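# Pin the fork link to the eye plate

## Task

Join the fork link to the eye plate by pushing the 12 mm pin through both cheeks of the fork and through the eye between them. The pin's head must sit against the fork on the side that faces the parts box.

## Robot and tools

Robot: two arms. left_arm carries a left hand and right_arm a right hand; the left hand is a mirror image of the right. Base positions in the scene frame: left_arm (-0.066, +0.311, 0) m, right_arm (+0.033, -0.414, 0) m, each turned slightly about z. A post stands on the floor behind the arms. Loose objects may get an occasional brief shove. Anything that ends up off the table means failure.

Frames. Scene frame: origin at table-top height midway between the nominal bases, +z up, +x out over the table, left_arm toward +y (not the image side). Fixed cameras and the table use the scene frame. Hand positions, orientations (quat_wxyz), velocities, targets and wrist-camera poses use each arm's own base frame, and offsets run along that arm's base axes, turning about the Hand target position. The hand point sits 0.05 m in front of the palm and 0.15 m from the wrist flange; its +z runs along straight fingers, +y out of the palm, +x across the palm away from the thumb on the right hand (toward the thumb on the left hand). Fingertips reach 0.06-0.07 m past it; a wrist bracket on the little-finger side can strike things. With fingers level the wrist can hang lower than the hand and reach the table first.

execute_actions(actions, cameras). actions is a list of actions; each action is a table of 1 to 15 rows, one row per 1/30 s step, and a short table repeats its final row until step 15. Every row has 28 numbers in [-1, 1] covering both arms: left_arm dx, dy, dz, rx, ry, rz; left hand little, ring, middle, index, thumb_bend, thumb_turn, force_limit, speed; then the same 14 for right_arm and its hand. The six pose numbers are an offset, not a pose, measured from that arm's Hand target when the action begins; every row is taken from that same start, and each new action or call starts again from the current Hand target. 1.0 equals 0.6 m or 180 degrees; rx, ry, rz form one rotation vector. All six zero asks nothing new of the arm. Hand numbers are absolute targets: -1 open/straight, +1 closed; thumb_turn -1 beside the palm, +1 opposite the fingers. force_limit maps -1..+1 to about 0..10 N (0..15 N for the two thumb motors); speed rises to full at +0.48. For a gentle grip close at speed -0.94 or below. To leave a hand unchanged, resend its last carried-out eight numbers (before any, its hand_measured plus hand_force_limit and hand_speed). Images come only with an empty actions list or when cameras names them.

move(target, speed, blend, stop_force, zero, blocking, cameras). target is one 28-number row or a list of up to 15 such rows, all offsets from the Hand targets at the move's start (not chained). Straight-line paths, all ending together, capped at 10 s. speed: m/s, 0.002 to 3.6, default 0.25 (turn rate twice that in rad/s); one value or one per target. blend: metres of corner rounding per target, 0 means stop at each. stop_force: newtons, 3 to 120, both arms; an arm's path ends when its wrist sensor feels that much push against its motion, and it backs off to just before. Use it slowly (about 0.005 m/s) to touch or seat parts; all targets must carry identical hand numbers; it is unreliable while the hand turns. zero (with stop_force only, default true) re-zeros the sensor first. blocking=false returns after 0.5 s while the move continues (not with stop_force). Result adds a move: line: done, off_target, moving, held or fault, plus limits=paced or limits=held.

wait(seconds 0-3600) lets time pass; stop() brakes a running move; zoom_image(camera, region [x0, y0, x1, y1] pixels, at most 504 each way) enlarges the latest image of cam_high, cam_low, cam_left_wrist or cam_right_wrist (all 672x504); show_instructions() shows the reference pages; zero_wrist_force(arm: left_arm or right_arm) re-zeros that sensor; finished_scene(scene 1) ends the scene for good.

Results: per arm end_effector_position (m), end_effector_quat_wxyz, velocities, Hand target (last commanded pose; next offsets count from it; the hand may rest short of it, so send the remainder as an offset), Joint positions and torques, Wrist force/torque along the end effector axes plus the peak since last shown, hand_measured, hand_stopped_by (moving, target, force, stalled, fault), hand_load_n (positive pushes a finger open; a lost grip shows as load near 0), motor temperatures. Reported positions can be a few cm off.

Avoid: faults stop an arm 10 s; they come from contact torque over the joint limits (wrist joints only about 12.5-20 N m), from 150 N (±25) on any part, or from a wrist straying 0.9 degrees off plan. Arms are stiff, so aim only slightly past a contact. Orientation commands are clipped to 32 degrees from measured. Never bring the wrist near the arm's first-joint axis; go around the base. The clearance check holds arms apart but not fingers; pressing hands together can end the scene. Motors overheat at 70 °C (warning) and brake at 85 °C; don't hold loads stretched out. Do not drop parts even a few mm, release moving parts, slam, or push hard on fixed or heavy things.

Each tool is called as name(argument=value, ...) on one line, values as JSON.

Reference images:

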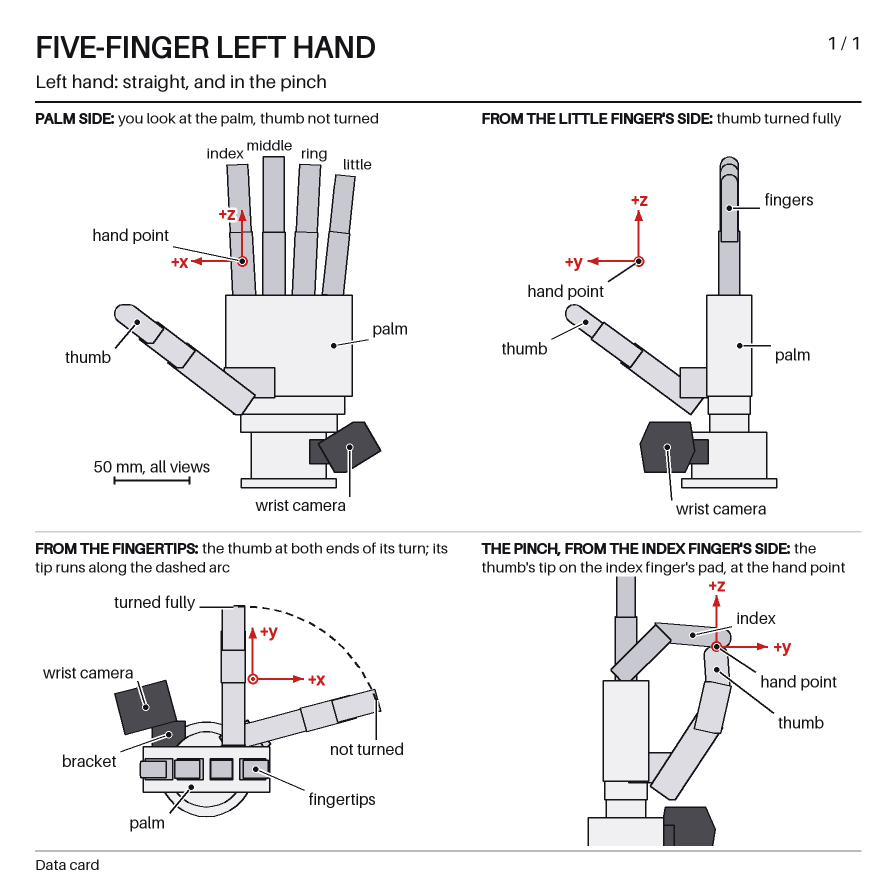

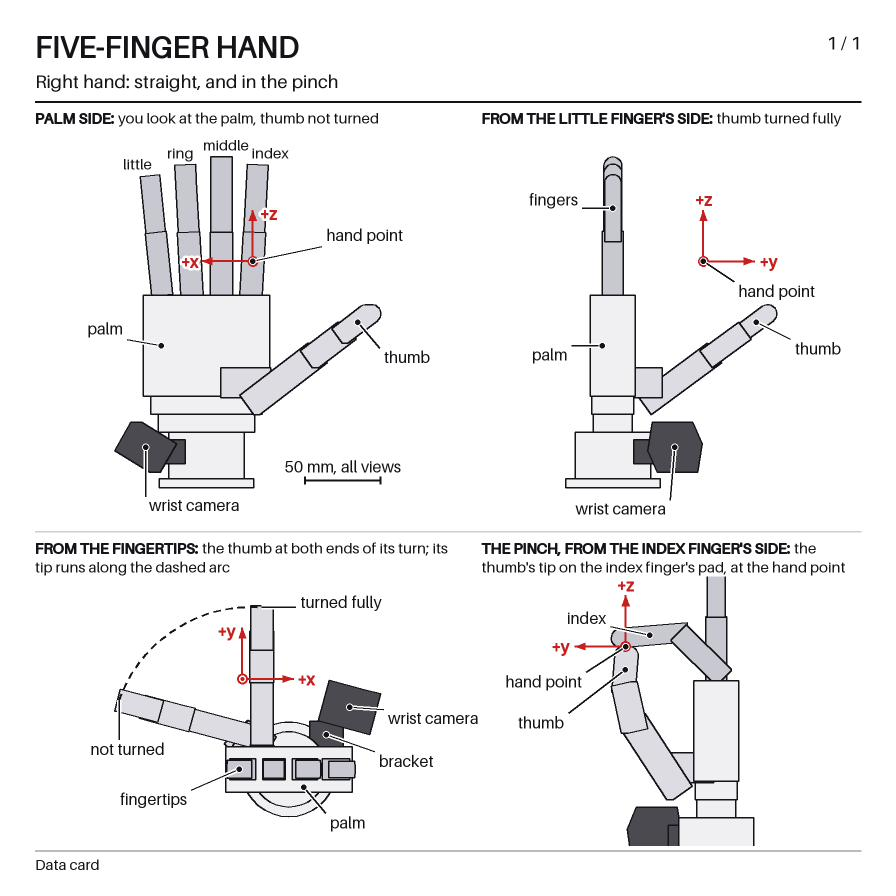

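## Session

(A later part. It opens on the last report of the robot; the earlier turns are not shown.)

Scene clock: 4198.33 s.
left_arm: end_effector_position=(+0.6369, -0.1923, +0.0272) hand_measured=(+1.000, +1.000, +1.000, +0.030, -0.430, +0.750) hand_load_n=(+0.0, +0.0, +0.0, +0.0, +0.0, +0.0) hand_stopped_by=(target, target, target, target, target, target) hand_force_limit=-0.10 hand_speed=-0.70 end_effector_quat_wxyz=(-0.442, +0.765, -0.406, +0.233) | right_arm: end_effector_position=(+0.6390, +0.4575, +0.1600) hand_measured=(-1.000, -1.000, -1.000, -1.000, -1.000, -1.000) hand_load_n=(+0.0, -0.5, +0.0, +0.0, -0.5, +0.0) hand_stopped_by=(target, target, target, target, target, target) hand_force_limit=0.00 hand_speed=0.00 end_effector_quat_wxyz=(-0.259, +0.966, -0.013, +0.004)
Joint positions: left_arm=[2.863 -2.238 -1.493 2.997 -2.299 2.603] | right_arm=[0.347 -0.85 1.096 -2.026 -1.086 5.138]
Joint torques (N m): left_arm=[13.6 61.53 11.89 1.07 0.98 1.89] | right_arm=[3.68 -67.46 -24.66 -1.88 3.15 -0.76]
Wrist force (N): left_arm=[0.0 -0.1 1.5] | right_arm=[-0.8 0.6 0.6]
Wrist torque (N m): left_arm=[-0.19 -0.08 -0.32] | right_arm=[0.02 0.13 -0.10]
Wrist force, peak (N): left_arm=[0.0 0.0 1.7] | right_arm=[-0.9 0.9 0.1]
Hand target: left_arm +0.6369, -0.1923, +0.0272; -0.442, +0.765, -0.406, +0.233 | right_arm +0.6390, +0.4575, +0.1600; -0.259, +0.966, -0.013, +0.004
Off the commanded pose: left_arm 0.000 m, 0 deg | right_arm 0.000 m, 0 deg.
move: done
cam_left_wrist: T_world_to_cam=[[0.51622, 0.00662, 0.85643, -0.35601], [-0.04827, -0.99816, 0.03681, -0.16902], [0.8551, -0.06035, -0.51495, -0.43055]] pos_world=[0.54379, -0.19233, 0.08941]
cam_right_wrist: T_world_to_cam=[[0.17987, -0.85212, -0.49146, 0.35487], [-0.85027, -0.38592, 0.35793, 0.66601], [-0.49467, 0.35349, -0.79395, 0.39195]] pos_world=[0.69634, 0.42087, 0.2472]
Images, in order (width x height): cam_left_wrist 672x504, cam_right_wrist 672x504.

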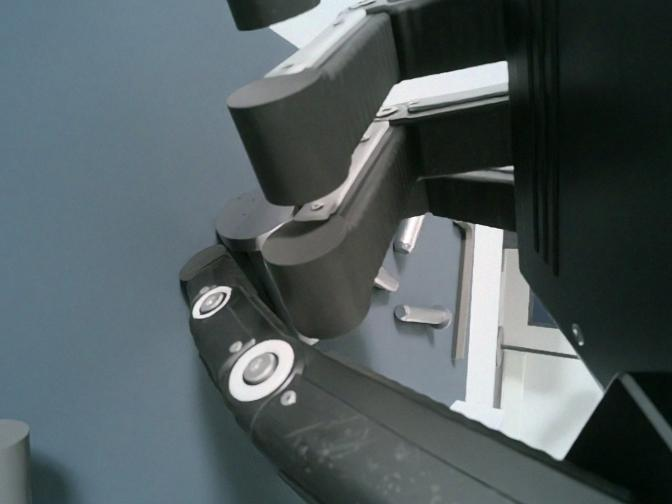

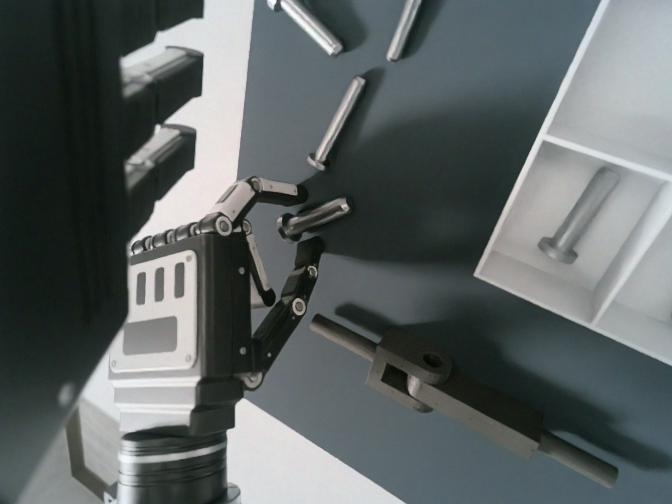

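move(target=[0,0,0,0,0,0,1,1,1,0.03,-0.40,0.72,-0.1,-0.85,0,0,0,0,0,0,-1,-1,-1,-1,-1,-1,0,0], speed=0.02)

move(target=[0,0,0,0,0,0,1,1,1,0.45,-0.40,0.72,0.2,-0.9,0,0,0,0,0,0,-1,-1,-1,-1,-1,-1,0,0], speed=0.02, cameras=["cam_right_wrist"])

zoom_image(camera="cam_right_wrist", region=[250, 175, 370, 275])

move(target=[0,0,0.0333,0,0,0,1,1,1,0.45,-0.40,0.72,0.2,-0.9,0,0,0,0,0,0,-1,-1,-1,-1,-1,-1,0,0], speed=0.02, cameras=["cam_right_wrist", "cam_left_wrist"])

zoom_image(camera="cam_right_wrist", region=[250, 175, 370, 275])

Scene clock: 4214.50 s.
left_arm: end_effector_position=(+0.6369, -0.1923, +0.0272) hand_measured=(+1.000, +1.000, +1.000, +0.030, -0.400, +0.720) hand_load_n=(+0.0, +0.0, +0.5, +0.0, +0.0, +0.0) hand_stopped_by=(target, target, target, target, target, target) hand_force_limit=-0.10 hand_speed=-0.85 end_effector_quat_wxyz=(-0.442, +0.765, -0.406, +0.233) | right_arm: end_effector_position=(+0.6390, +0.4575, +0.1600) hand_measured=(-1.000, -1.000, -1.000, -1.000, -1.000, -1.000) hand_load_n=(+0.0, +0.0, +0.0, +0.0, +0.0, +0.0) hand_stopped_by=(target, target, target, target, target, target) hand_force_limit=0.00 hand_speed=0.00 end_effector_quat_wxyz=(-0.259, +0.966, -0.013, +0.004)
Joint positions: left_arm=[2.863 -2.238 -1.493 2.997 -2.299 2.603] | right_arm=[0.347 -0.85 1.096 -2.026 -1.086 5.138]
Joint torques (N m): left_arm=[12.87 60.23 14.58 1.2 0.65 1.79] | right_arm=[4.11 -67.49 -23.98 -1.95 3.17 -0.63]
Wrist force (N): left_arm=[0.0 0.1 1.4] | right_arm=[-0.7 0.7 0.3]
Wrist torque (N m): left_arm=[-0.16 -0.07 -0.33] | right_arm=[0.05 0.12 -0.10]
Wrist force, peak (N): left_arm=[-0.3 0.0 1.6] | right_arm=[-0.7 0.9 0.5]
Hand target: left_arm +0.6369, -0.1923, +0.0272; -0.442, +0.765, -0.406, +0.233 | right_arm +0.6390, +0.4575, +0.1600; -0.259, +0.966, -0.013, +0.004
Off the commanded pose: left_arm 0.000 m, 0 deg | right_arm 0.000 m, 0 deg.
move: done

Scene clock: 4215.70 s.
left_arm: end_effector_position=(+0.6369, -0.1923, +0.0272) hand_measured=(+1.000, +1.000, +1.000, +0.288, -0.402, +0.720) hand_load_n=(+0.0, +0.0, +0.0, +5.5, +6.0, +0.0) hand_stopped_by=(target, target, target, force, target, target) hand_force_limit=0.20 hand_speed=-0.90 end_effector_quat_wxyz=(-0.442, +0.765, -0.406, +0.233) | right_arm: end_effector_position=(+0.6390, +0.4575, +0.1600) hand_measured=(-1.000, -1.000, -1.000, -1.000, -1.000, -1.000) hand_load_n=(+0.0, +0.0, +0.0, +0.0, +0.0, +0.0) hand_stopped_by=(target, target, target, target, target, target) hand_force_limit=0.00 hand_speed=0.00 end_effector_quat_wxyz=(-0.259, +0.966, -0.013, +0.004)
Joint positions: left_arm=[2.863 -2.238 -1.493 2.997 -2.299 2.603] | right_arm=[0.347 -0.85 1.096 -2.026 -1.086 5.138]
Joint torques (N m): left_arm=[11.68 59.78 12.88 1.01 0.57 2.05] | right_arm=[3.4 -67.88 -23.5 -1.91 3.2 -0.8]
Wrist force (N): left_arm=[0.3 -1.4 1.9] | right_arm=[-0.7 0.5 0.4]
Wrist torque (N m): left_arm=[-0.26 -0.08 -0.31] | right_arm=[0.03 0.12 -0.10]
Wrist force, peak (N): left_arm=[0.2 -1.4 2.1] | right_arm=[-0.7 0.9 0.3]
Hand target: left_arm +0.6369, -0.1923, +0.0272; -0.442, +0.765, -0.406, +0.233 | right_arm +0.6390, +0.4575, +0.1600; -0.259, +0.966, -0.013, +0.004
Off the commanded pose: left_arm 0.000 m, 0 deg | right_arm 0.000 m, 0 deg.
move: done
cam_right_wrist: T_world_to_cam=[[0.17987, -0.85212, -0.49146, 0.35487], [-0.85027, -0.38592, 0.35793, 0.66601], [-0.49467, 0.35349, -0.79395, 0.39195]] pos_world=[0.69634, 0.42087, 0.2472]

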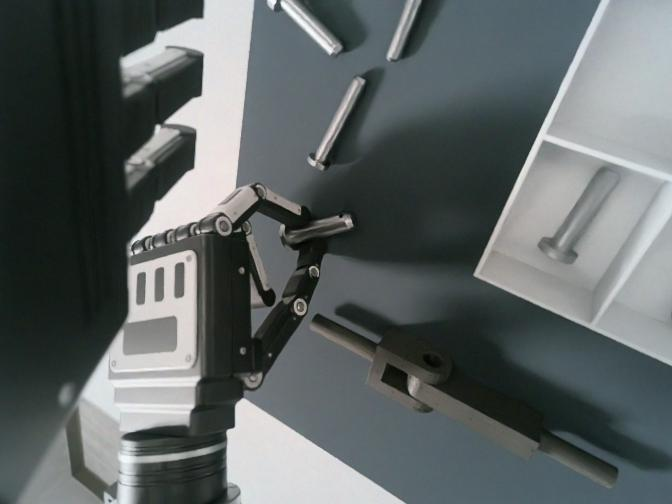

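Scaled by 4.200 from the camera's image (finer frame: 960x720).

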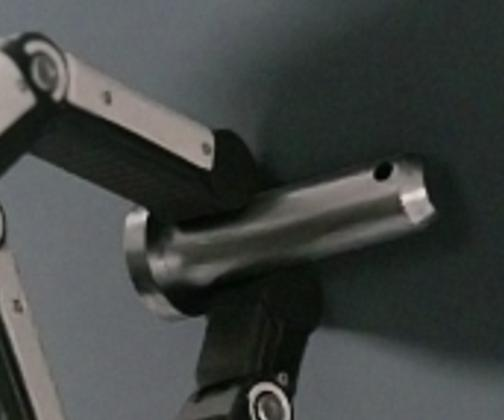

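Scene clock: 4216.97 s.
left_arm: end_effector_position=(+0.6369, -0.1923, +0.0474) hand_measured=(+1.000, +1.000, +1.000, +0.288, -0.402, +0.720) hand_load_n=(+0.0, +0.0, +0.0, +5.0, +7.0, +0.0) hand_stopped_by=(target, target, target, force, target, target) hand_force_limit=0.20 hand_speed=-0.90 end_effector_quat_wxyz=(-0.442, +0.765, -0.406, +0.233) | right_arm: end_effector_position=(+0.6390, +0.4575, +0.1600) hand_measured=(-1.000, -1.000, -1.000, -1.000, -1.000, -1.000) hand_load_n=(+0.0, +0.0, +0.0, +0.0, +0.0, +0.0) hand_stopped_by=(target, target, target, target, target, target) hand_force_limit=0.00 hand_speed=0.00 end_effector_quat_wxyz=(-0.259, +0.966, -0.013, +0.004)
Joint positions: left_arm=[2.863 -2.212 -1.478 2.956 -2.299 2.603] | right_arm=[0.347 -0.85 1.096 -2.026 -1.086 5.138]
Joint torques (N m): left_arm=[10.7 43.56 21.08 0.94 0.73 1.1] | right_arm=[3.12 -67.79 -22.95 -1.85 3.11 -0.71]
Wrist force (N): left_arm=[0.0 0.6 1.6] | right_arm=[-0.9 0.6 0.3]
Wrist torque (N m): left_arm=[-0.14 -0.08 -0.35] | right_arm=[0.04 0.15 -0.12]
Wrist force, peak (N): left_arm=[0.0 -1.4 2.0] | right_arm=[-0.7 1.0 0.2]
Hand target: left_arm +0.6369, -0.1923, +0.0472; -0.442, +0.765, -0.406, +0.233 | right_arm +0.6390, +0.4575, +0.1600; -0.259, +0.966, -0.013, +0.004
Off the commanded pose: left_arm 0.000 m, 0 deg | right_arm 0.000 m, 0 deg.
move: done
cam_left_wrist: T_world_to_cam=[[0.51618, 0.00663, 0.85646, -0.37334], [-0.04827, -0.99816, 0.03681, -0.16976], [0.85512, -0.06034, -0.51491, -0.42026]] pos_world=[0.54389, -0.19233, 0.10961]
cam_right_wrist: T_world_to_cam=[[0.17987, -0.85212, -0.49146, 0.35487], [-0.85027, -0.38592, 0.35793, 0.66601], [-0.49467, 0.35349, -0.79395, 0.39195]] pos_world=[0.69634, 0.42087, 0.2472]
Images, in order (width x height): cam_left_wrist 672x504, cam_right_wrist 672x504.

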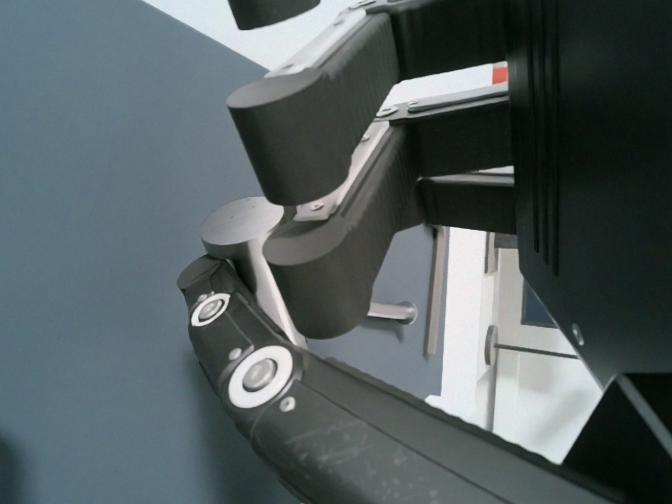

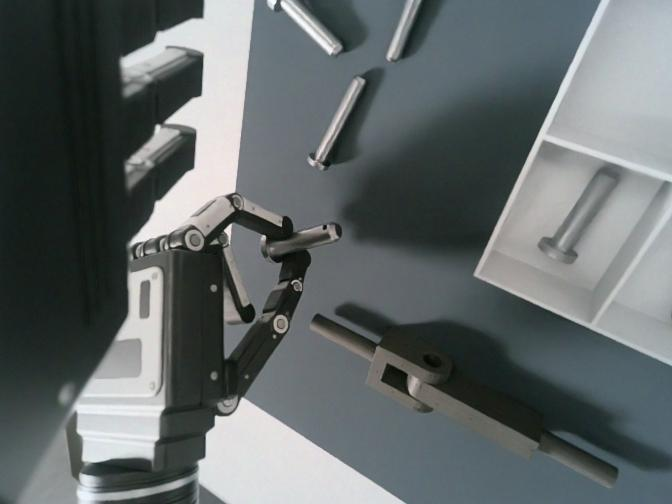

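Scaled by 4.200 from the camera's image (finer frame: 960x720).

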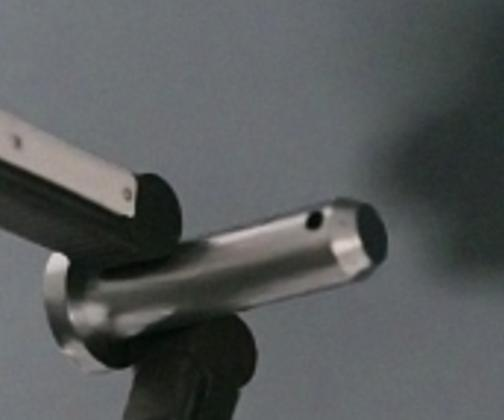

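move(target=[0,0,-0.0333,0,0,0,1,1,1,0.45,-0.40,0.72,0.2,-0.9,0,0,0,0,0,0,-1,-1,-1,-1,-1,-1,0,0], speed=0.02)

move(target=[0,0,0,0,0,0,1,1,1,0.03,-0.5,0.72,0.2,-0.85,0,0,0,0,0,0,-1,-1,-1,-1,-1,-1,0,0], speed=0.02, cameras=["cam_right_wrist"])

zoom_image(camera="cam_right_wrist", region=[250, 175, 370, 275])

Scene clock: 4277.83 s.
left_arm: end_effector_position=(+0.6369, -0.1923, +0.0270) hand_measured=(+1.000, +1.000, +1.000, +0.288, -0.402, +0.720) hand_load_n=(+0.0, +0.0, +0.0, +5.0, +6.5, -0.5) hand_stopped_by=(target, target, target, force, target, target) hand_force_limit=0.20 hand_speed=-0.90 end_effector_quat_wxyz=(-0.442, +0.765, -0.406, +0.233) | right_arm: end_effector_position=(+0.6390, +0.4575, +0.1600) hand_measured=(-1.000, -1.000, -1.000, -1.000, -1.000, -1.000) hand_load_n=(+0.0, +0.0, +0.0, +0.0, +0.0, +0.0) hand_stopped_by=(target, target, target, target, target, target) hand_force_limit=0.00 hand_speed=0.00 end_effector_quat_wxyz=(-0.259, +0.966, -0.013, +0.004)
Joint positions: left_arm=[2.863 -2.238 -1.493 2.997 -2.299 2.603] | right_arm=[0.347 -0.85 1.096 -2.026 -1.086 5.138]
Joint torques (N m): left_arm=[7.34 57.73 20.46 -2.48 -0.98 -1.38] | right_arm=[2.98 -68.86 -21.55 -1.83 3.12 -0.61]
Wrist force (N): left_arm=[-0.2 -1.8 0.1] | right_arm=[-0.5 0.7 0.2]
Wrist torque (N m): left_arm=[-0.28 -0.08 -0.31] | right_arm=[0.06 0.09 -0.09]
Wrist force, peak (N): left_arm=[0.2 0.7 1.8] | right_arm=[-0.9 1.0 0.2]
Hand target: left_arm +0.6369, -0.1923, +0.0272; -0.442, +0.765, -0.406, +0.233 | right_arm +0.6390, +0.4575, +0.1600; -0.259, +0.966, -0.013, +0.004
Off the commanded pose: left_arm 0.000 m, 0 deg | right_arm 0.000 m, 0 deg.
move: done

Scene clock: 4278.73 s.
left_arm: end_effector_position=(+0.6369, -0.1923, +0.0272) hand_measured=(+1.000, +1.000, +1.000, +0.030, -0.498, +0.720) hand_load_n=(+0.0, +0.0, +0.0, +0.0, -2.5, -0.5) hand_stopped_by=(target, target, target, target, target, target) hand_force_limit=0.20 hand_speed=-0.85 end_effector_quat_wxyz=(-0.442, +0.765, -0.406, +0.233) | right_arm: end_effector_position=(+0.6390, +0.4575, +0.1600) hand_measured=(-1.000, -1.000, -1.000, -1.000, -1.000, -1.000) hand_load_n=(+0.0, +0.0, +0.0, +0.0, +0.0, +0.0) hand_stopped_by=(target, target, target, target, target, target) hand_force_limit=0.00 hand_speed=0.00 end_effector_quat_wxyz=(-0.259, +0.966, -0.013, +0.004)
Joint positions: left_arm=[2.863 -2.238 -1.493 2.997 -2.299 2.603] | right_arm=[0.347 -0.85 1.096 -2.026 -1.086 5.138]
Joint torques (N m): left_arm=[6.07 59.25 29.99 -2.97 -1.58 0.41] | right_arm=[3.2 -68.93 -20.83 -1.85 3.15 -0.63]
Wrist force (N): left_arm=[-0.1 -2.5 1.4] | right_arm=[-0.3 0.8 0.2]
Wrist torque (N m): left_arm=[-0.32 -0.06 -0.29] | right_arm=[0.07 0.06 -0.07]
Wrist force, peak (N): left_arm=[-0.3 -2.5 1.8] | right_arm=[-0.7 0.9 0.4]
Hand target: left_arm +0.6369, -0.1923, +0.0272; -0.442, +0.765, -0.406, +0.233 | right_arm +0.6390, +0.4575, +0.1600; -0.259, +0.966, -0.013, +0.004
Off the commanded pose: left_arm 0.000 m, 0 deg | right_arm 0.000 m, 0 deg.
move: done
cam_right_wrist: T_world_to_cam=[[0.17987, -0.85212, -0.49146, 0.35487], [-0.85027, -0.38592, 0.35793, 0.66601], [-0.49467, 0.35349, -0.79395, 0.39195]] pos_world=[0.69634, 0.42087, 0.2472]

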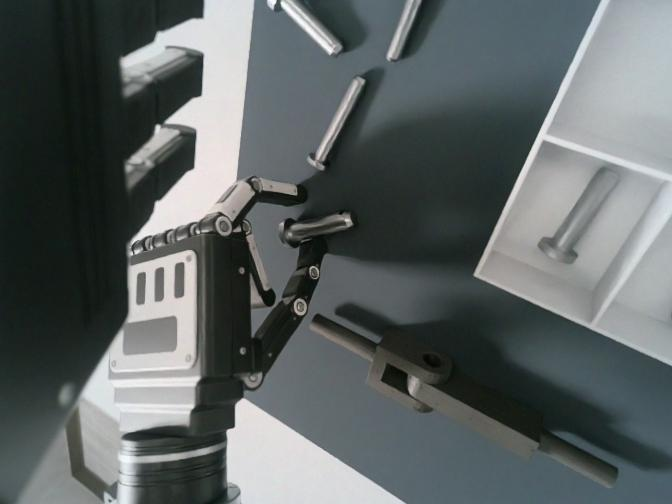

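Scaled by 4.200 from the camera's image (finer frame: 960x720).

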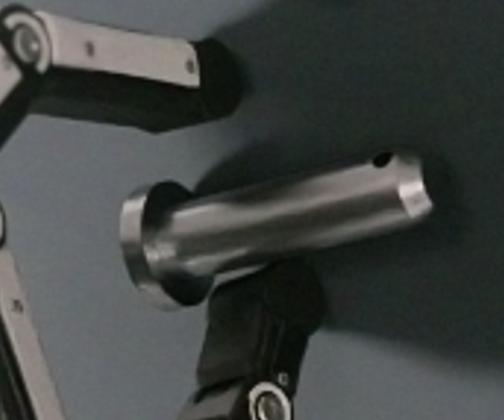

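move(target=[[0,0,0.025,0,0,0,1,1,1,0.03,-0.5,0.72,0.2,-0.85,0,0,0,0,0,0,-1,-1,-1,-1,-1,-1,0,0],[0.0105,-0.0305,0.025,0,0,-0.0194,1,1,0.03,0.03,-0.5,1,0.2,-0.3,0,0,0,0,0,0,-1,-1,-1,-1,-1,-1,0,0]], speed=0.04, cameras=["cam_right_wrist", "cam_left_wrist"])

zoom_image(camera="cam_right_wrist", region=[230, 165, 380, 275])

Scene clock: 4298.80 s.
left_arm: end_effector_position=(+0.6432, -0.2106, +0.0422) hand_measured=(+1.000, +1.000, +0.030, +0.030, -0.498, +1.000) hand_load_n=(+0.0, +0.0, +0.0, +0.0, +0.0, +0.0) hand_stopped_by=(target, target, target, target, target, target) hand_force_limit=0.20 hand_speed=-0.30 end_effector_quat_wxyz=(-0.435, +0.752, -0.429, +0.247) | right_arm: end_effector_position=(+0.6390, +0.4575, +0.1600) hand_measured=(-1.000, -1.000, -1.000, -1.000, -1.000, -1.000) hand_load_n=(+0.0, +0.0, +0.0, +0.0, +0.0, -0.5) hand_stopped_by=(target, target, target, target, target, target) hand_force_limit=0.00 hand_speed=0.00 end_effector_quat_wxyz=(-0.259, +0.966, -0.013, +0.004)
Joint positions: left_arm=[2.849 -2.224 -1.468 2.984 -2.263 2.645] | right_arm=[0.347 -0.85 1.096 -2.026 -1.086 5.138]
Joint torques (N m): left_arm=[10.54 59.57 13.51 -2.82 -2.69 -2.08] | right_arm=[2.78 -70.2 -19.14 -1.86 2.99 -0.71]
Wrist force (N): left_arm=[-0.1 0.1 1.5] | right_arm=[-0.5 0.5 0.2]
Wrist torque (N m): left_arm=[-0.17 -0.03 -0.36] | right_arm=[0.03 0.10 -0.09]
Wrist force, peak (N): left_arm=[-0.2 -2.7 1.7] | right_arm=[-1.0 0.7 0.4]
Hand target: left_arm +0.6432, -0.2106, +0.0422; -0.435, +0.752, -0.429, +0.247 | right_arm +0.6390, +0.4575, +0.1600; -0.259, +0.966, -0.013, +0.004
Off the commanded pose: left_arm 0.000 m, 0 deg | right_arm 0.000 m, 0 deg.
move: done
cam_left_wrist: T_world_to_cam=[[0.51563, -0.02483, 0.85645, -0.37827], [-0.109, -0.99336, 0.03682, -0.14749], [0.84985, -0.11234, -0.51491, -0.43695]] pos_world=[0.55031, -0.20499, 0.10441]
cam_right_wrist: T_world_to_cam=[[0.17987, -0.85212, -0.49146, 0.35487], [-0.85027, -0.38592, 0.35793, 0.66601], [-0.49467, 0.35349, -0.79395, 0.39195]] pos_world=[0.69634, 0.42087, 0.2472]
Images, in order (width x height): cam_left_wrist 672x504, cam_right_wrist 672x504.

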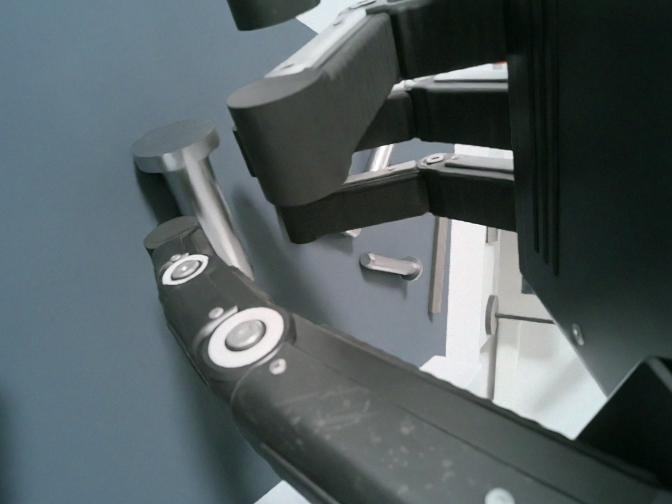

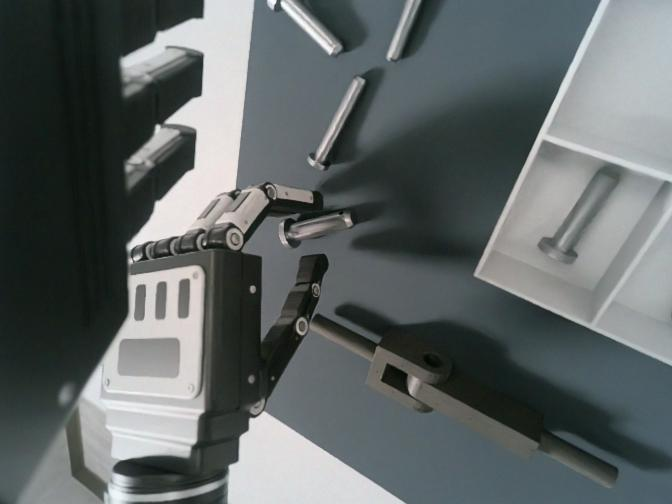

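Scaled by 3.360 from the camera's image (finer frame: 960x720).

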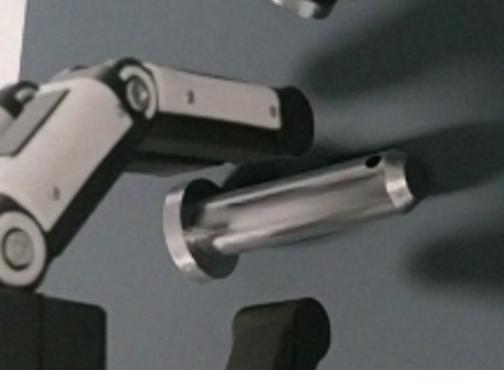

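move(target=[-0.0043,0.0072,-0.0225,0,0,0,1,1,0.03,0.03,-0.43,1,0.2,-0.3,0,0,0,0,0,0,-1,-1,-1,-1,-1,-1,0,0], speed=0.03, stop_force=5)

move(target=[0,0,-0.0045,0,0,0,1,1,0.03,0.03,-0.43,1,0.2,-0.3,0,0,0,0,0,0,-1,-1,-1,-1,-1,-1,0,0], speed=0.01, stop_force=3, cameras=["cam_right_wrist", "cam_left_wrist"])

zoom_image(camera="cam_right_wrist", region=[230, 165, 380, 275])

Scene clock: 4313.87 s.
left_arm: end_effector_position=(+0.6407, -0.2065, +0.0294) hand_measured=(+1.000, +1.000, +0.030, +0.030, -0.430, +1.000) hand_load_n=(+0.0, +0.0, +0.0, -0.5, +0.5, +0.0) hand_stopped_by=(target, target, target, target, target, target) hand_force_limit=0.20 hand_speed=-0.30 end_effector_quat_wxyz=(-0.435, +0.752, -0.429, +0.247) | right_arm: end_effector_position=(+0.6390, +0.4575, +0.1600) hand_measured=(-1.000, -1.000, -1.000, -1.000, -1.000, -1.000) hand_load_n=(+0.0, +0.0, +0.0, +0.0, +0.0, +0.0) hand_stopped_by=(target, target, target, target, target, target) hand_force_limit=0.00 hand_speed=0.00 end_effector_quat_wxyz=(-0.259, +0.966, -0.013, +0.004)
Joint positions: left_arm=[2.856 -2.23 -1.493 3.02 -2.259 2.65] | right_arm=[0.347 -0.85 1.096 -2.026 -1.086 5.138]
Joint torques (N m): left_arm=[-15 59.99 27.85 0.37 -2.52 -2.38] | right_arm=[2.47 -70.93 -18.97 -1.87 3.06 -0.66]
Wrist force (N): left_arm=[1.7 -4.1 -0.2] | right_arm=[-0.4 1.1 0.5]
Wrist torque (N m): left_arm=[-0.17 -0.07 -0.27] | right_arm=[0.10 0.07 -0.07]
Wrist force, peak (N): left_arm=[3.5 -10.5 -2.2] | right_arm=[-0.4 1.1 0.5]
Hand target: left_arm +0.6407, -0.2065, +0.0294; -0.435, +0.752, -0.429, +0.247 (not the last commanded pose) | right_arm +0.6390, +0.4575, +0.1600; -0.259, +0.966, -0.013, +0.004
Off the commanded pose: left_arm 0.001 m, 0 deg | right_arm 0.000 m, 0 deg.
move: contact (left_arm)

Scene clock: 4315.03 s.
left_arm: end_effector_position=(+0.6409, -0.2065, +0.0291) hand_measured=(+1.000, +1.000, +0.030, +0.030, -0.430, +1.000) hand_load_n=(+0.0, +0.0, +0.0, +0.0, +0.0, +0.0) hand_stopped_by=(target, target, target, target, target, target) hand_force_limit=0.20 hand_speed=-0.30 end_effector_quat_wxyz=(-0.435, +0.752, -0.429, +0.247) | right_arm: end_effector_position=(+0.6390, +0.4575, +0.1600) hand_measured=(-1.000, -1.000, -1.000, -1.000, -1.000, -1.000) hand_load_n=(+0.0, +0.0, +0.0, +0.0, +0.0, +0.0) hand_stopped_by=(target, target, target, target, target, target) hand_force_limit=0.00 hand_speed=0.00 end_effector_quat_wxyz=(-0.259, +0.966, -0.013, +0.004)
Joint positions: left_arm=[2.856 -2.231 -1.494 3.022 -2.259 2.65] | right_arm=[0.347 -0.85 1.096 -2.026 -1.086 5.138]
Joint torques (N m): left_arm=[-14.03 56.41 27.25 -3.88 1.46 -1.78] | right_arm=[2.8 -70.87 -19.18 -2 2.97 -0.75]
Wrist force (N): left_arm=[1.2 -7.2 -1.2] | right_arm=[-0.8 0.9 0.0]
Wrist torque (N m): left_arm=[-0.22 -0.11 -0.19] | right_arm=[0.10 0.15 -0.11]
Wrist force, peak (N): left_arm=[1.3 -10.6 -1.8] | right_arm=[-1.0 0.8 0.0]
Hand target: left_arm +0.6409, -0.2065, +0.0291; -0.435, +0.752, -0.429, +0.247 (not the last commanded pose) | right_arm +0.6390, +0.4575, +0.1600; -0.259, +0.966, -0.013, +0.004
Off the commanded pose: left_arm 0.002 m, 0 deg | right_arm 0.000 m, 0 deg.
move: contact (left_arm)
cam_left_wrist: T_world_to_cam=[[0.51515, -0.02463, 0.85674, -0.3654], [-0.10892, -0.99337, 0.03693, -0.14324], [0.85015, -0.11234, -0.51442, -0.44154]] pos_world=[0.54802, -0.20089, 0.09121]
cam_right_wrist: T_world_to_cam=[[0.17987, -0.85212, -0.49146, 0.35487], [-0.85027, -0.38592, 0.35793, 0.66601], [-0.49467, 0.35349, -0.79395, 0.39195]] pos_world=[0.69634, 0.42087, 0.2472]
Images, in order (width x height): cam_left_wrist 672x504, cam_right_wrist 672x504.

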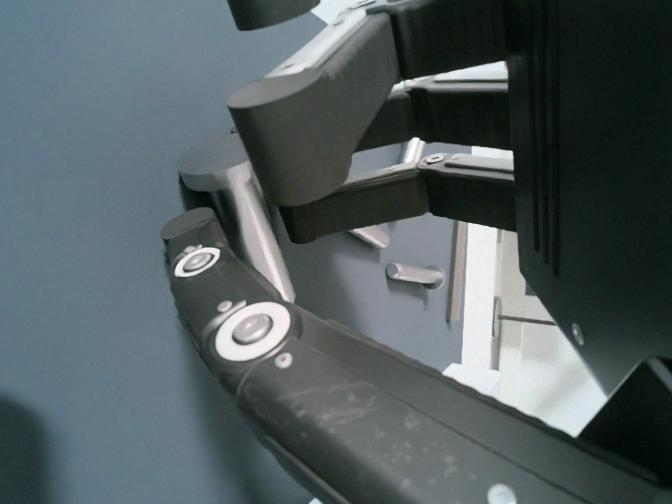

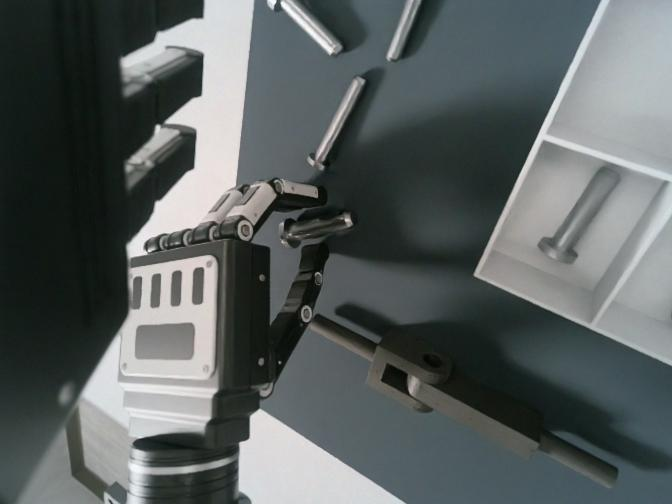

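Scaled by 3.360 from the camera's image (finer frame: 960x720).

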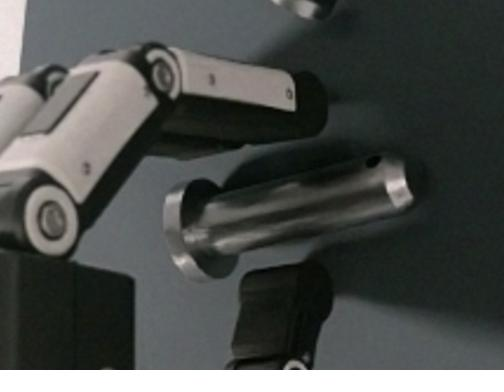

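move(target=[0,0,0.0025,0,0,0,1,1,0.03,0.03,-0.43,1,0.2,-0.3,0,0,0,0,0,0,-1,-1,-1,-1,-1,-1,0,0], speed=0.02, cameras=["cam_right_wrist","cam_high"])

Scene clock: 4363.47 s.
left_arm: end_effector_position=(+0.6409, -0.2065, +0.0307) hand_measured=(+1.000, +1.000, +0.030, +0.030, -0.430, +1.000) hand_load_n=(-0.5, +0.0, +0.0, +0.0, +0.5, +0.0) hand_stopped_by=(target, target, target, target, target, target) hand_force_limit=0.20 hand_speed=-0.30 end_effector_quat_wxyz=(-0.435, +0.752, -0.429, +0.247) | right_arm: end_effector_position=(+0.6390, +0.4575, +0.1600) hand_measured=(-1.000, -1.000, -1.000, -1.000, -1.000, -1.000) hand_load_n=(+0.0, +0.0, +0.0, +0.0, +0.0, +0.0) hand_stopped_by=(target, target, target, target, target, target) hand_force_limit=0.00 hand_speed=0.00 end_effector_quat_wxyz=(-0.259, +0.966, -0.013, +0.004)
Joint positions: left_arm=[2.856 -2.229 -1.492 3.018 -2.259 2.65] | right_arm=[0.347 -0.85 1.096 -2.026 -1.086 5.138]
Joint torques (N m): left_arm=[-8.45 43.96 24.24 1.35 -0.1 0.04] | right_arm=[2.54 -71.55 -19.18 -1.92 2.99 -0.68]
Wrist force (N): left_arm=[-0.3 0.4 1.4] | right_arm=[-0.6 0.7 0.1]
Wrist torque (N m): left_arm=[-0.12 0.00 -0.36] | right_arm=[0.07 0.11 -0.09]
Wrist force, peak (N): left_arm=[1.1 -7.4 -1.2] | right_arm=[-0.7 0.9 0.6]
Hand target: left_arm +0.6409, -0.2065, +0.0306; -0.435, +0.752, -0.429, +0.247 | right_arm +0.6390, +0.4575, +0.1600; -0.259, +0.966, -0.013, +0.004
Off the commanded pose: left_arm 0.000 m, 0 deg | right_arm 0.000 m, 0 deg.
move: done
cam_right_wrist: T_world_to_cam=[[0.17987, -0.85212, -0.49146, 0.35487], [-0.85027, -0.38592, 0.35793, 0.66601], [-0.49467, 0.35349, -0.79395, 0.39195]] pos_world=[0.69634, 0.42087, 0.2472]
Images, in order (width x height): cam_high 672x504, cam_right_wrist 672x504.

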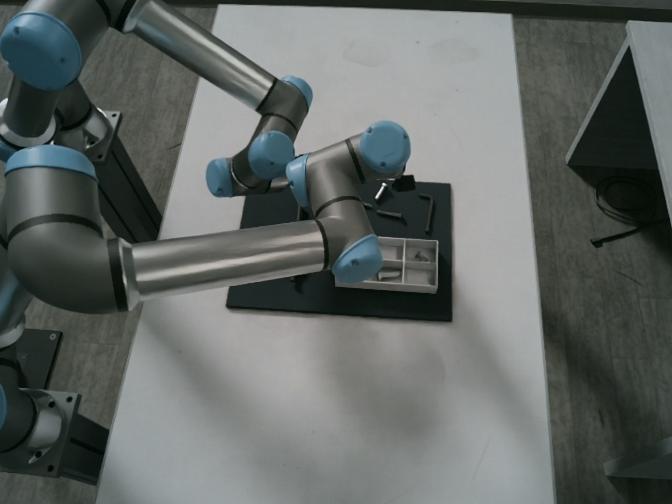

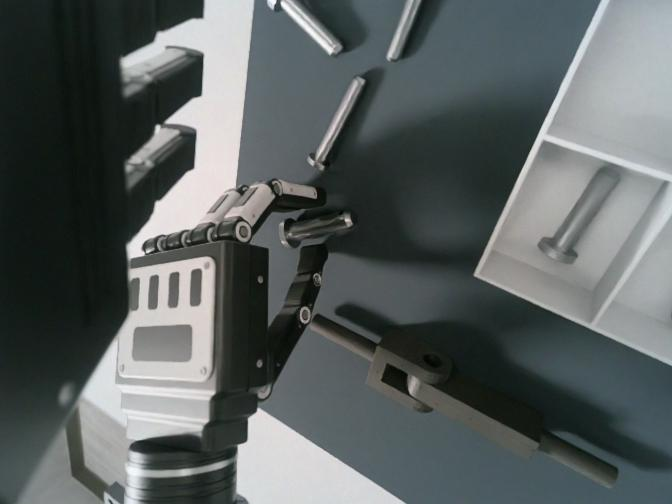

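zoom_image(camera="cam_right_wrist", region=[230, 165, 380, 275])

Scaled by 3.360 from the camera's image (finer frame: 960x720).

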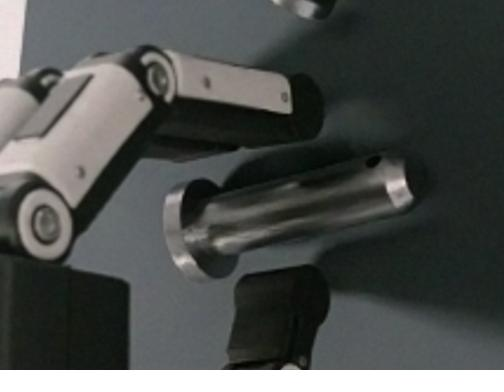

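move(target=[[0,0,0,0,0,0,1,1,0.03,0.03,-0.40,1,0.2,-0.3,0,0,0,0,0,0,-1,-1,-1,-1,-1,-1,0,0],[0,0,-0.0044,0,0,0,1,1,0.03,0.03,-0.40,1,0.2,-0.3,0,0,0,0,0,0,-1,-1,-1,-1,-1,-1,0,0]], speed=0.01, cameras=["cam_right_wrist"])

zoom_image(camera="cam_right_wrist", region=[230, 165, 380, 275])

Scene clock: 4382.23 s.
left_arm: end_effector_position=(+0.6410, -0.2065, +0.0280) hand_measured=(+1.000, +1.000, +0.030, +0.030, -0.400, +1.000) hand_load_n=(+0.0, +0.0, +0.0, +0.0, +0.0, +0.0) hand_stopped_by=(target, target, target, target, target, target) hand_force_limit=0.20 hand_speed=-0.30 end_effector_quat_wxyz=(-0.435, +0.752, -0.429, +0.247) | right_arm: end_effector_position=(+0.6390, +0.4575, +0.1600) hand_measured=(-1.000, -1.000, -1.000, -1.000, -1.000, -1.000) hand_load_n=(+0.0, +0.0, +0.0, +0.0, +0.0, -0.5) hand_stopped_by=(target, target, target, target, target, target) hand_force_limit=0.00 hand_speed=0.00 end_effector_quat_wxyz=(-0.259, +0.966, -0.013, +0.004)
Joint positions: left_arm=[2.856 -2.232 -1.494 3.024 -2.259 2.65] | right_arm=[0.347 -0.85 1.096 -2.026 -1.086 5.138]
Joint torques (N m): left_arm=[-3.15 37.16 5.49 -2.95 0.52 1.28] | right_arm=[1.83 -72.66 -19.31 -1.94 3.01 -0.61]
Wrist force (N): left_arm=[3.6 -17.3 -4.3] | right_arm=[-0.6 0.8 0.3]
Wrist torque (N m): left_arm=[-0.41 -0.28 0.09] | right_arm=[0.07 0.11 -0.09]
Wrist force, peak (N): left_arm=[3.6 -17.3 -4.3] | right_arm=[-0.9 0.9 0.6]
Hand target: left_arm +0.6409, -0.2065, +0.0280; -0.435, +0.752, -0.429, +0.247 | right_arm +0.6390, +0.4575, +0.1600; -0.259, +0.966, -0.013, +0.004
Off the commanded pose: left_arm 0.000 m, 0 deg | right_arm 0.000 m, 0 deg.
move: done
cam_right_wrist: T_world_to_cam=[[0.17987, -0.85212, -0.49146, 0.35487], [-0.85027, -0.38592, 0.35793, 0.66601], [-0.49467, 0.35349, -0.79395, 0.39195]] pos_world=[0.69634, 0.42087, 0.2472]

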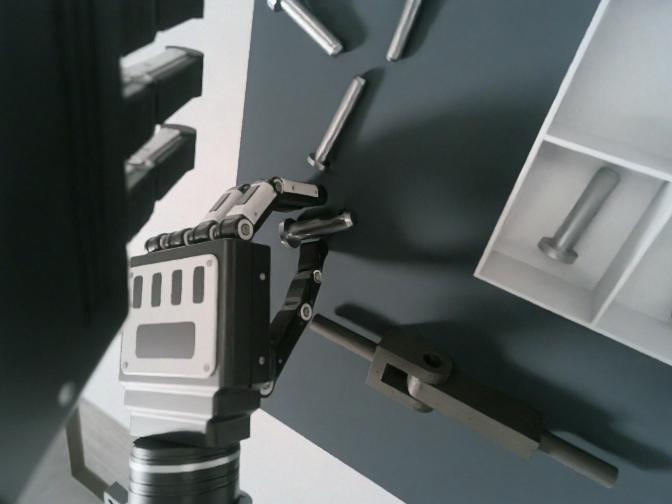

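Scaled by 3.360 from the camera's image (finer frame: 960x720).

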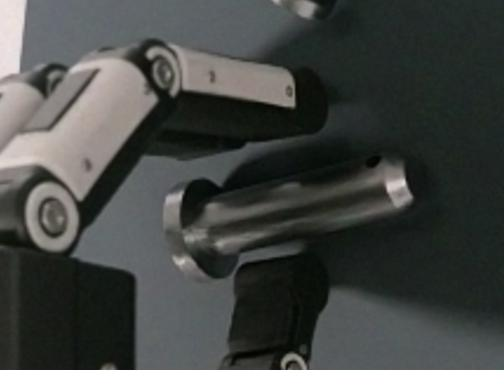

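move(target=[[0,0,0.004,0,0,0,1,1,0.03,0.03,-0.40,1,0.2,-0.3,0,0,0,0,0,0,-1,-1,-1,-1,-1,-1,0,0],[0,0,0.004,0,0,0,1,1,0.03,0.03,-0.34,1,0.2,-0.3,0,0,0,0,0,0,-1,-1,-1,-1,-1,-1,0,0]], speed=0.01)

move(target=[0,0,-0.0075,0,0,0,1,1,0.03,0.03,-0.34,1,0.2,-0.3,0,0,0,0,0,0,-1,-1,-1,-1,-1,-1,0,0], speed=0.004, stop_force=4, cameras=["cam_right_wrist"])

zoom_image(camera="cam_right_wrist", region=[230, 165, 380, 275])

Scene clock: 4403.90 s.
left_arm: end_effector_position=(+0.6409, -0.2065, +0.0304) hand_measured=(+1.000, +1.000, +0.030, +0.030, -0.340, +1.000) hand_load_n=(+0.0, +0.0, +0.0, +0.0, +0.0, +0.0) hand_stopped_by=(target, target, target, target, target, target) hand_force_limit=0.20 hand_speed=-0.30 end_effector_quat_wxyz=(-0.435, +0.752, -0.429, +0.247) | right_arm: end_effector_position=(+0.6390, +0.4575, +0.1600) hand_measured=(-1.000, -1.000, -1.000, -1.000, -1.000, -1.000) hand_load_n=(+0.0, +0.0, +0.0, +0.0, +0.0, +0.0) hand_stopped_by=(target, target, target, target, target, target) hand_force_limit=0.00 hand_speed=0.00 end_effector_quat_wxyz=(-0.259, +0.966, -0.013, +0.004)
Joint positions: left_arm=[2.856 -2.229 -1.493 3.019 -2.259 2.65] | right_arm=[0.347 -0.85 1.096 -2.026 -1.086 5.138]
Joint torques (N m): left_arm=[2.79 51.95 31.63 1.49 -1.83 1.78] | right_arm=[1.98 -73.31 -18.69 -1.91 3 -0.72]
Wrist force (N): left_arm=[-0.4 0.4 1.5] | right_arm=[-0.7 0.7 0.2]
Wrist torque (N m): left_arm=[-0.12 0.02 -0.34] | right_arm=[0.06 0.13 -0.10]
Wrist force, peak (N): left_arm=[3.8 -17.6 -4.5] | right_arm=[-0.8 1.0 0.2]
Hand target: left_arm +0.6409, -0.2065, +0.0304; -0.435, +0.752, -0.429, +0.247 | right_arm +0.6390, +0.4575, +0.1600; -0.259, +0.966, -0.013, +0.004
Off the commanded pose: left_arm 0.000 m, 0 deg | right_arm 0.000 m, 0 deg.
move: done

Scene clock: 4405.27 s.
left_arm: end_effector_position=(+0.6410, -0.2065, +0.0295) hand_measured=(+1.000, +1.000, +0.030, +0.030, -0.340, +1.000) hand_load_n=(+0.0, +0.0, -0.5, +0.0, +0.0, +0.0) hand_stopped_by=(target, target, target, target, target, target) hand_force_limit=0.20 hand_speed=-0.30 end_effector_quat_wxyz=(-0.435, +0.752, -0.429, +0.247) | right_arm: end_effector_position=(+0.6390, +0.4575, +0.1600) hand_measured=(-1.000, -1.000, -1.000, -1.000, -1.000, -1.000) hand_load_n=(-0.5, +0.0, +0.0, +0.0, +0.0, +0.0) hand_stopped_by=(target, target, target, target, target, target) hand_force_limit=0.00 hand_speed=0.00 end_effector_quat_wxyz=(-0.259, +0.966, -0.013, +0.004)
Joint positions: left_arm=[2.856 -2.231 -1.493 3.021 -2.259 2.65] | right_arm=[0.347 -0.85 1.096 -2.026 -1.086 5.138]
Joint torques (N m): left_arm=[3.37 58.47 28.64 -3.04 0.21 1.59] | right_arm=[1.7 -73.51 -19.31 -1.92 2.89 -0.69]
Wrist force (N): left_arm=[-0.1 -4.0 -0.1] | right_arm=[-0.5 0.5 0.3]
Wrist torque (N m): left_arm=[-0.24 -0.02 -0.24] | right_arm=[0.02 0.10 -0.10]
Wrist force, peak (N): left_arm=[0.3 -5.6 -0.5] | right_arm=[-1.1 0.6 0.3]
Hand target: left_arm +0.6410, -0.2066, +0.0295; -0.435, +0.752, -0.429, +0.247 (not the last commanded pose) | right_arm +0.6390, +0.4575, +0.1600; -0.259, +0.966, -0.013, +0.004
Off the commanded pose: left_arm 0.004 m, 0 deg | right_arm 0.000 m, 0 deg.
move: contact (left_arm)
cam_right_wrist: T_world_to_cam=[[0.17987, -0.85212, -0.49146, 0.35487], [-0.85027, -0.38592, 0.35793, 0.66601], [-0.49467, 0.35349, -0.79395, 0.39195]] pos_world=[0.69634, 0.42087, 0.2472]

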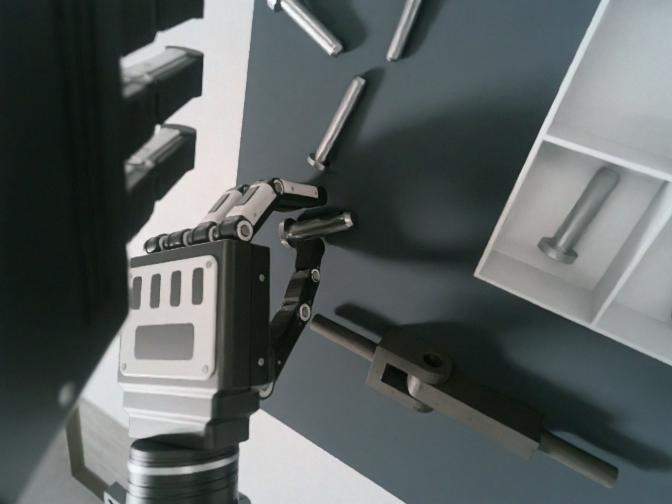

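Scaled by 3.360 from the camera's image (finer frame: 960x720).

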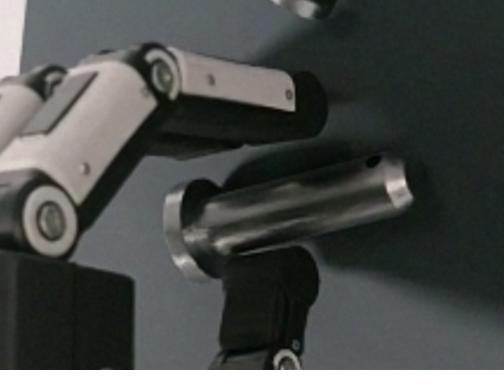

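move(target=[0,0,0.0004,0,0,0,1,1,0.40,0.40,-0.34,1,0.1,-0.94,0,0,0,0,0,0,-1,-1,-1,-1,-1,-1,0,0], speed=0.01, cameras=["cam_right_wrist"])

zoom_image(camera="cam_right_wrist", region=[230, 165, 380, 275])

Scene clock: 4436.47 s.
left_arm: end_effector_position=(+0.6410, -0.2066, +0.0297) hand_measured=(+1.000, +1.000, +0.168, +0.304, -0.342, +1.000) hand_load_n=(+0.0, +0.0, +4.0, +6.0, +9.5, +0.0) hand_stopped_by=(target, target, force, force, target, target) hand_force_limit=0.10 hand_speed=-0.94 end_effector_quat_wxyz=(-0.435, +0.752, -0.429, +0.247) | right_arm: end_effector_position=(+0.6390, +0.4575, +0.1600) hand_measured=(-1.000, -1.000, -1.000, -1.000, -1.000, -1.000) hand_load_n=(+0.0, +0.0, +0.0, +0.0, +0.0, -0.5) hand_stopped_by=(target, target, target, target, target, target) hand_force_limit=0.00 hand_speed=0.00 end_effector_quat_wxyz=(-0.259, +0.966, -0.013, +0.004)
Joint positions: left_arm=[2.856 -2.23 -1.493 3.021 -2.259 2.65] | right_arm=[0.347 -0.85 1.096 -2.026 -1.086 5.138]
Joint torques (N m): left_arm=[6.28 46.69 24.75 0.54 -1.05 1.88] | right_arm=[1.29 -74.19 -19.33 -1.96 2.96 -0.71]
Wrist force (N): left_arm=[2.1 -5.4 -0.6] | right_arm=[-0.5 0.9 0.2]
Wrist torque (N m): left_arm=[-0.37 -0.18 -0.21] | right_arm=[0.08 0.10 -0.08]
Wrist force, peak (N): left_arm=[2.0 -5.7 -0.3] | right_arm=[-0.9 0.8 0.2]
Hand target: left_arm +0.6410, -0.2066, +0.0297; -0.435, +0.752, -0.429, +0.247 | right_arm +0.6390, +0.4575, +0.1600; -0.259, +0.966, -0.013, +0.004
Off the commanded pose: left_arm 0.000 m, 0 deg | right_arm 0.000 m, 0 deg.
move: done
cam_right_wrist: T_world_to_cam=[[0.17987, -0.85212, -0.49146, 0.35487], [-0.85027, -0.38592, 0.35793, 0.66601], [-0.49467, 0.35349, -0.79395, 0.39195]] pos_world=[0.69634, 0.42087, 0.2472]

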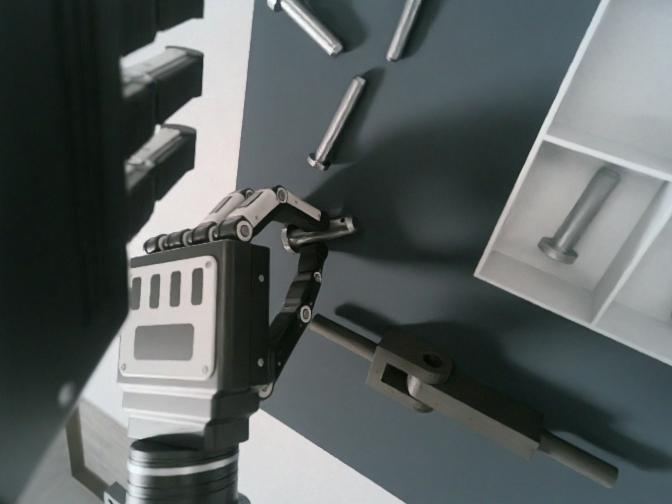

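Scaled by 3.360 from the camera's image (finer frame: 960x720).

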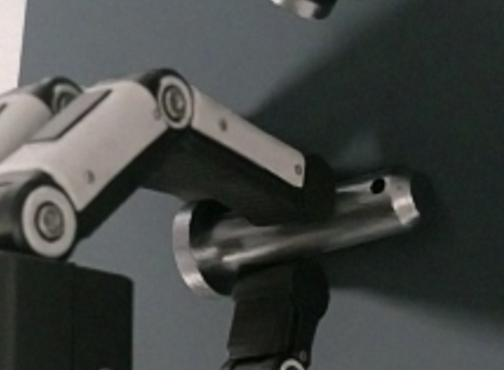

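move(target=[0,0,0.05,0,0,0,1,1,0.40,0.40,-0.34,1,0.1,-0.94,0,0,0,0,0,0,-1,-1,-1,-1,-1,-1,0,0], speed=0.03, cameras=["cam_right_wrist"])

zoom_image(camera="cam_right_wrist", region=[230, 145, 380, 255])

Scene clock: 4447.57 s.
left_arm: end_effector_position=(+0.6410, -0.2066, +0.0600) hand_measured=(+1.000, +1.000, +0.168, +0.304, -0.342, +1.000) hand_load_n=(+0.0, +0.0, +3.5, -0.5, +3.5, +1.0) hand_stopped_by=(target, target, force, force, target, target) hand_force_limit=0.10 hand_speed=-0.94 end_effector_quat_wxyz=(-0.435, +0.752, -0.429, +0.247) end_effector_velocity=(+0.002, +0.000, -0.001) end_effector_angular_velocity=(-0.001, -0.004, +0.001) | right_arm: end_effector_position=(+0.6390, +0.4575, +0.1600) hand_measured=(-1.000, -1.000, -1.000, -1.000, -1.000, -1.000) hand_load_n=(+0.0, +0.0, +0.0, +0.0, +0.0, +0.0) hand_stopped_by=(target, target, target, target, target, target) hand_force_limit=0.00 hand_speed=0.00 end_effector_quat_wxyz=(-0.259, +0.966, -0.013, +0.004)
Joint positions: left_arm=[2.856 -2.193 -1.468 2.959 -2.259 2.65] | right_arm=[0.347 -0.85 1.096 -2.026 -1.086 5.138]
Joint velocities: left_arm=[0.001 -0.002 0.001 0.006 0 0] | right_arm=[within noise]
Joint torques (N m): left_arm=[8.69 42.23 15.73 1.51 -1.6 0.83] | right_arm=[0.92 -74.9 -19.4 -1.96 2.92 -0.69]
Wrist force (N): left_arm=[-0.2 0.6 1.6] | right_arm=[-0.7 0.7 0.5]
Wrist torque (N m): left_arm=[-0.15 -0.02 -0.35] | right_arm=[0.05 0.13 -0.10]
Wrist force, peak (N): left_arm=[2.2 -5.5 -0.5] | right_arm=[-0.9 0.8 0.3]
Hand target: left_arm +0.6410, -0.2066, +0.0597; -0.435, +0.752, -0.429, +0.247 | right_arm +0.6390, +0.4575, +0.1600; -0.259, +0.966, -0.013, +0.004
Off the commanded pose: left_arm 0.000 m, 0 deg | right_arm 0.000 m, 0 deg.
move: done
cam_right_wrist: T_world_to_cam=[[0.17987, -0.85212, -0.49146, 0.35487], [-0.85027, -0.38592, 0.35793, 0.66601], [-0.49467, 0.35349, -0.79395, 0.39195]] pos_world=[0.69634, 0.42087, 0.2472]

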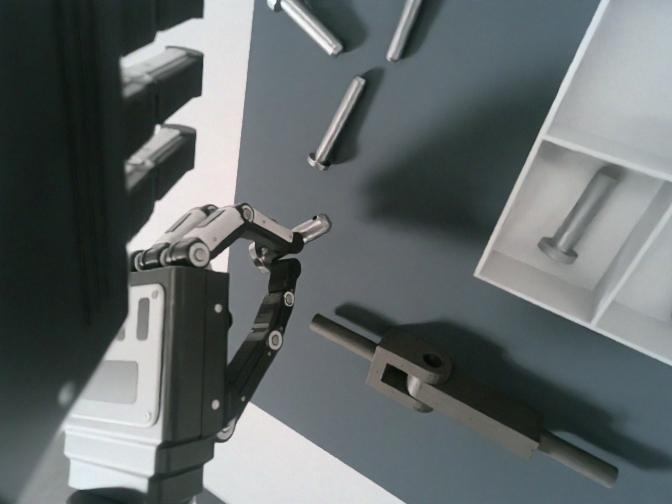

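Scaled by 3.360 from the camera's image (finer frame: 960x720).

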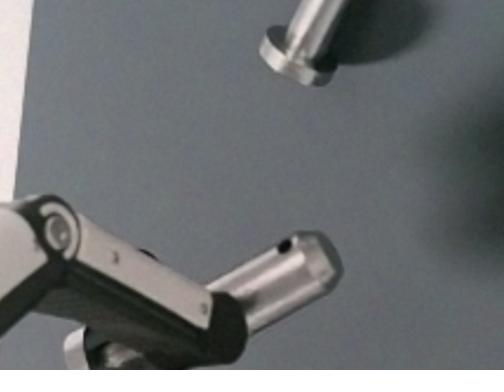

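zoom_image(camera="cam_right_wrist", region=[210, 190, 350, 300])

Scaled by 3.600 from the camera's image (finer frame: 960x720).

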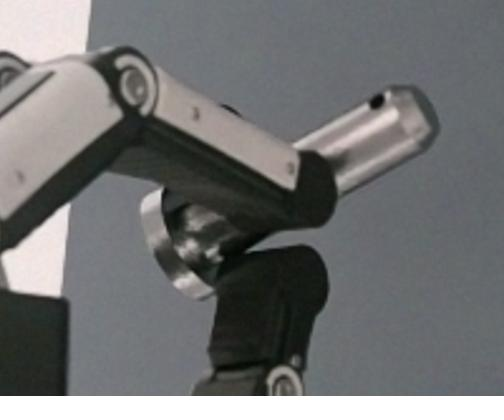

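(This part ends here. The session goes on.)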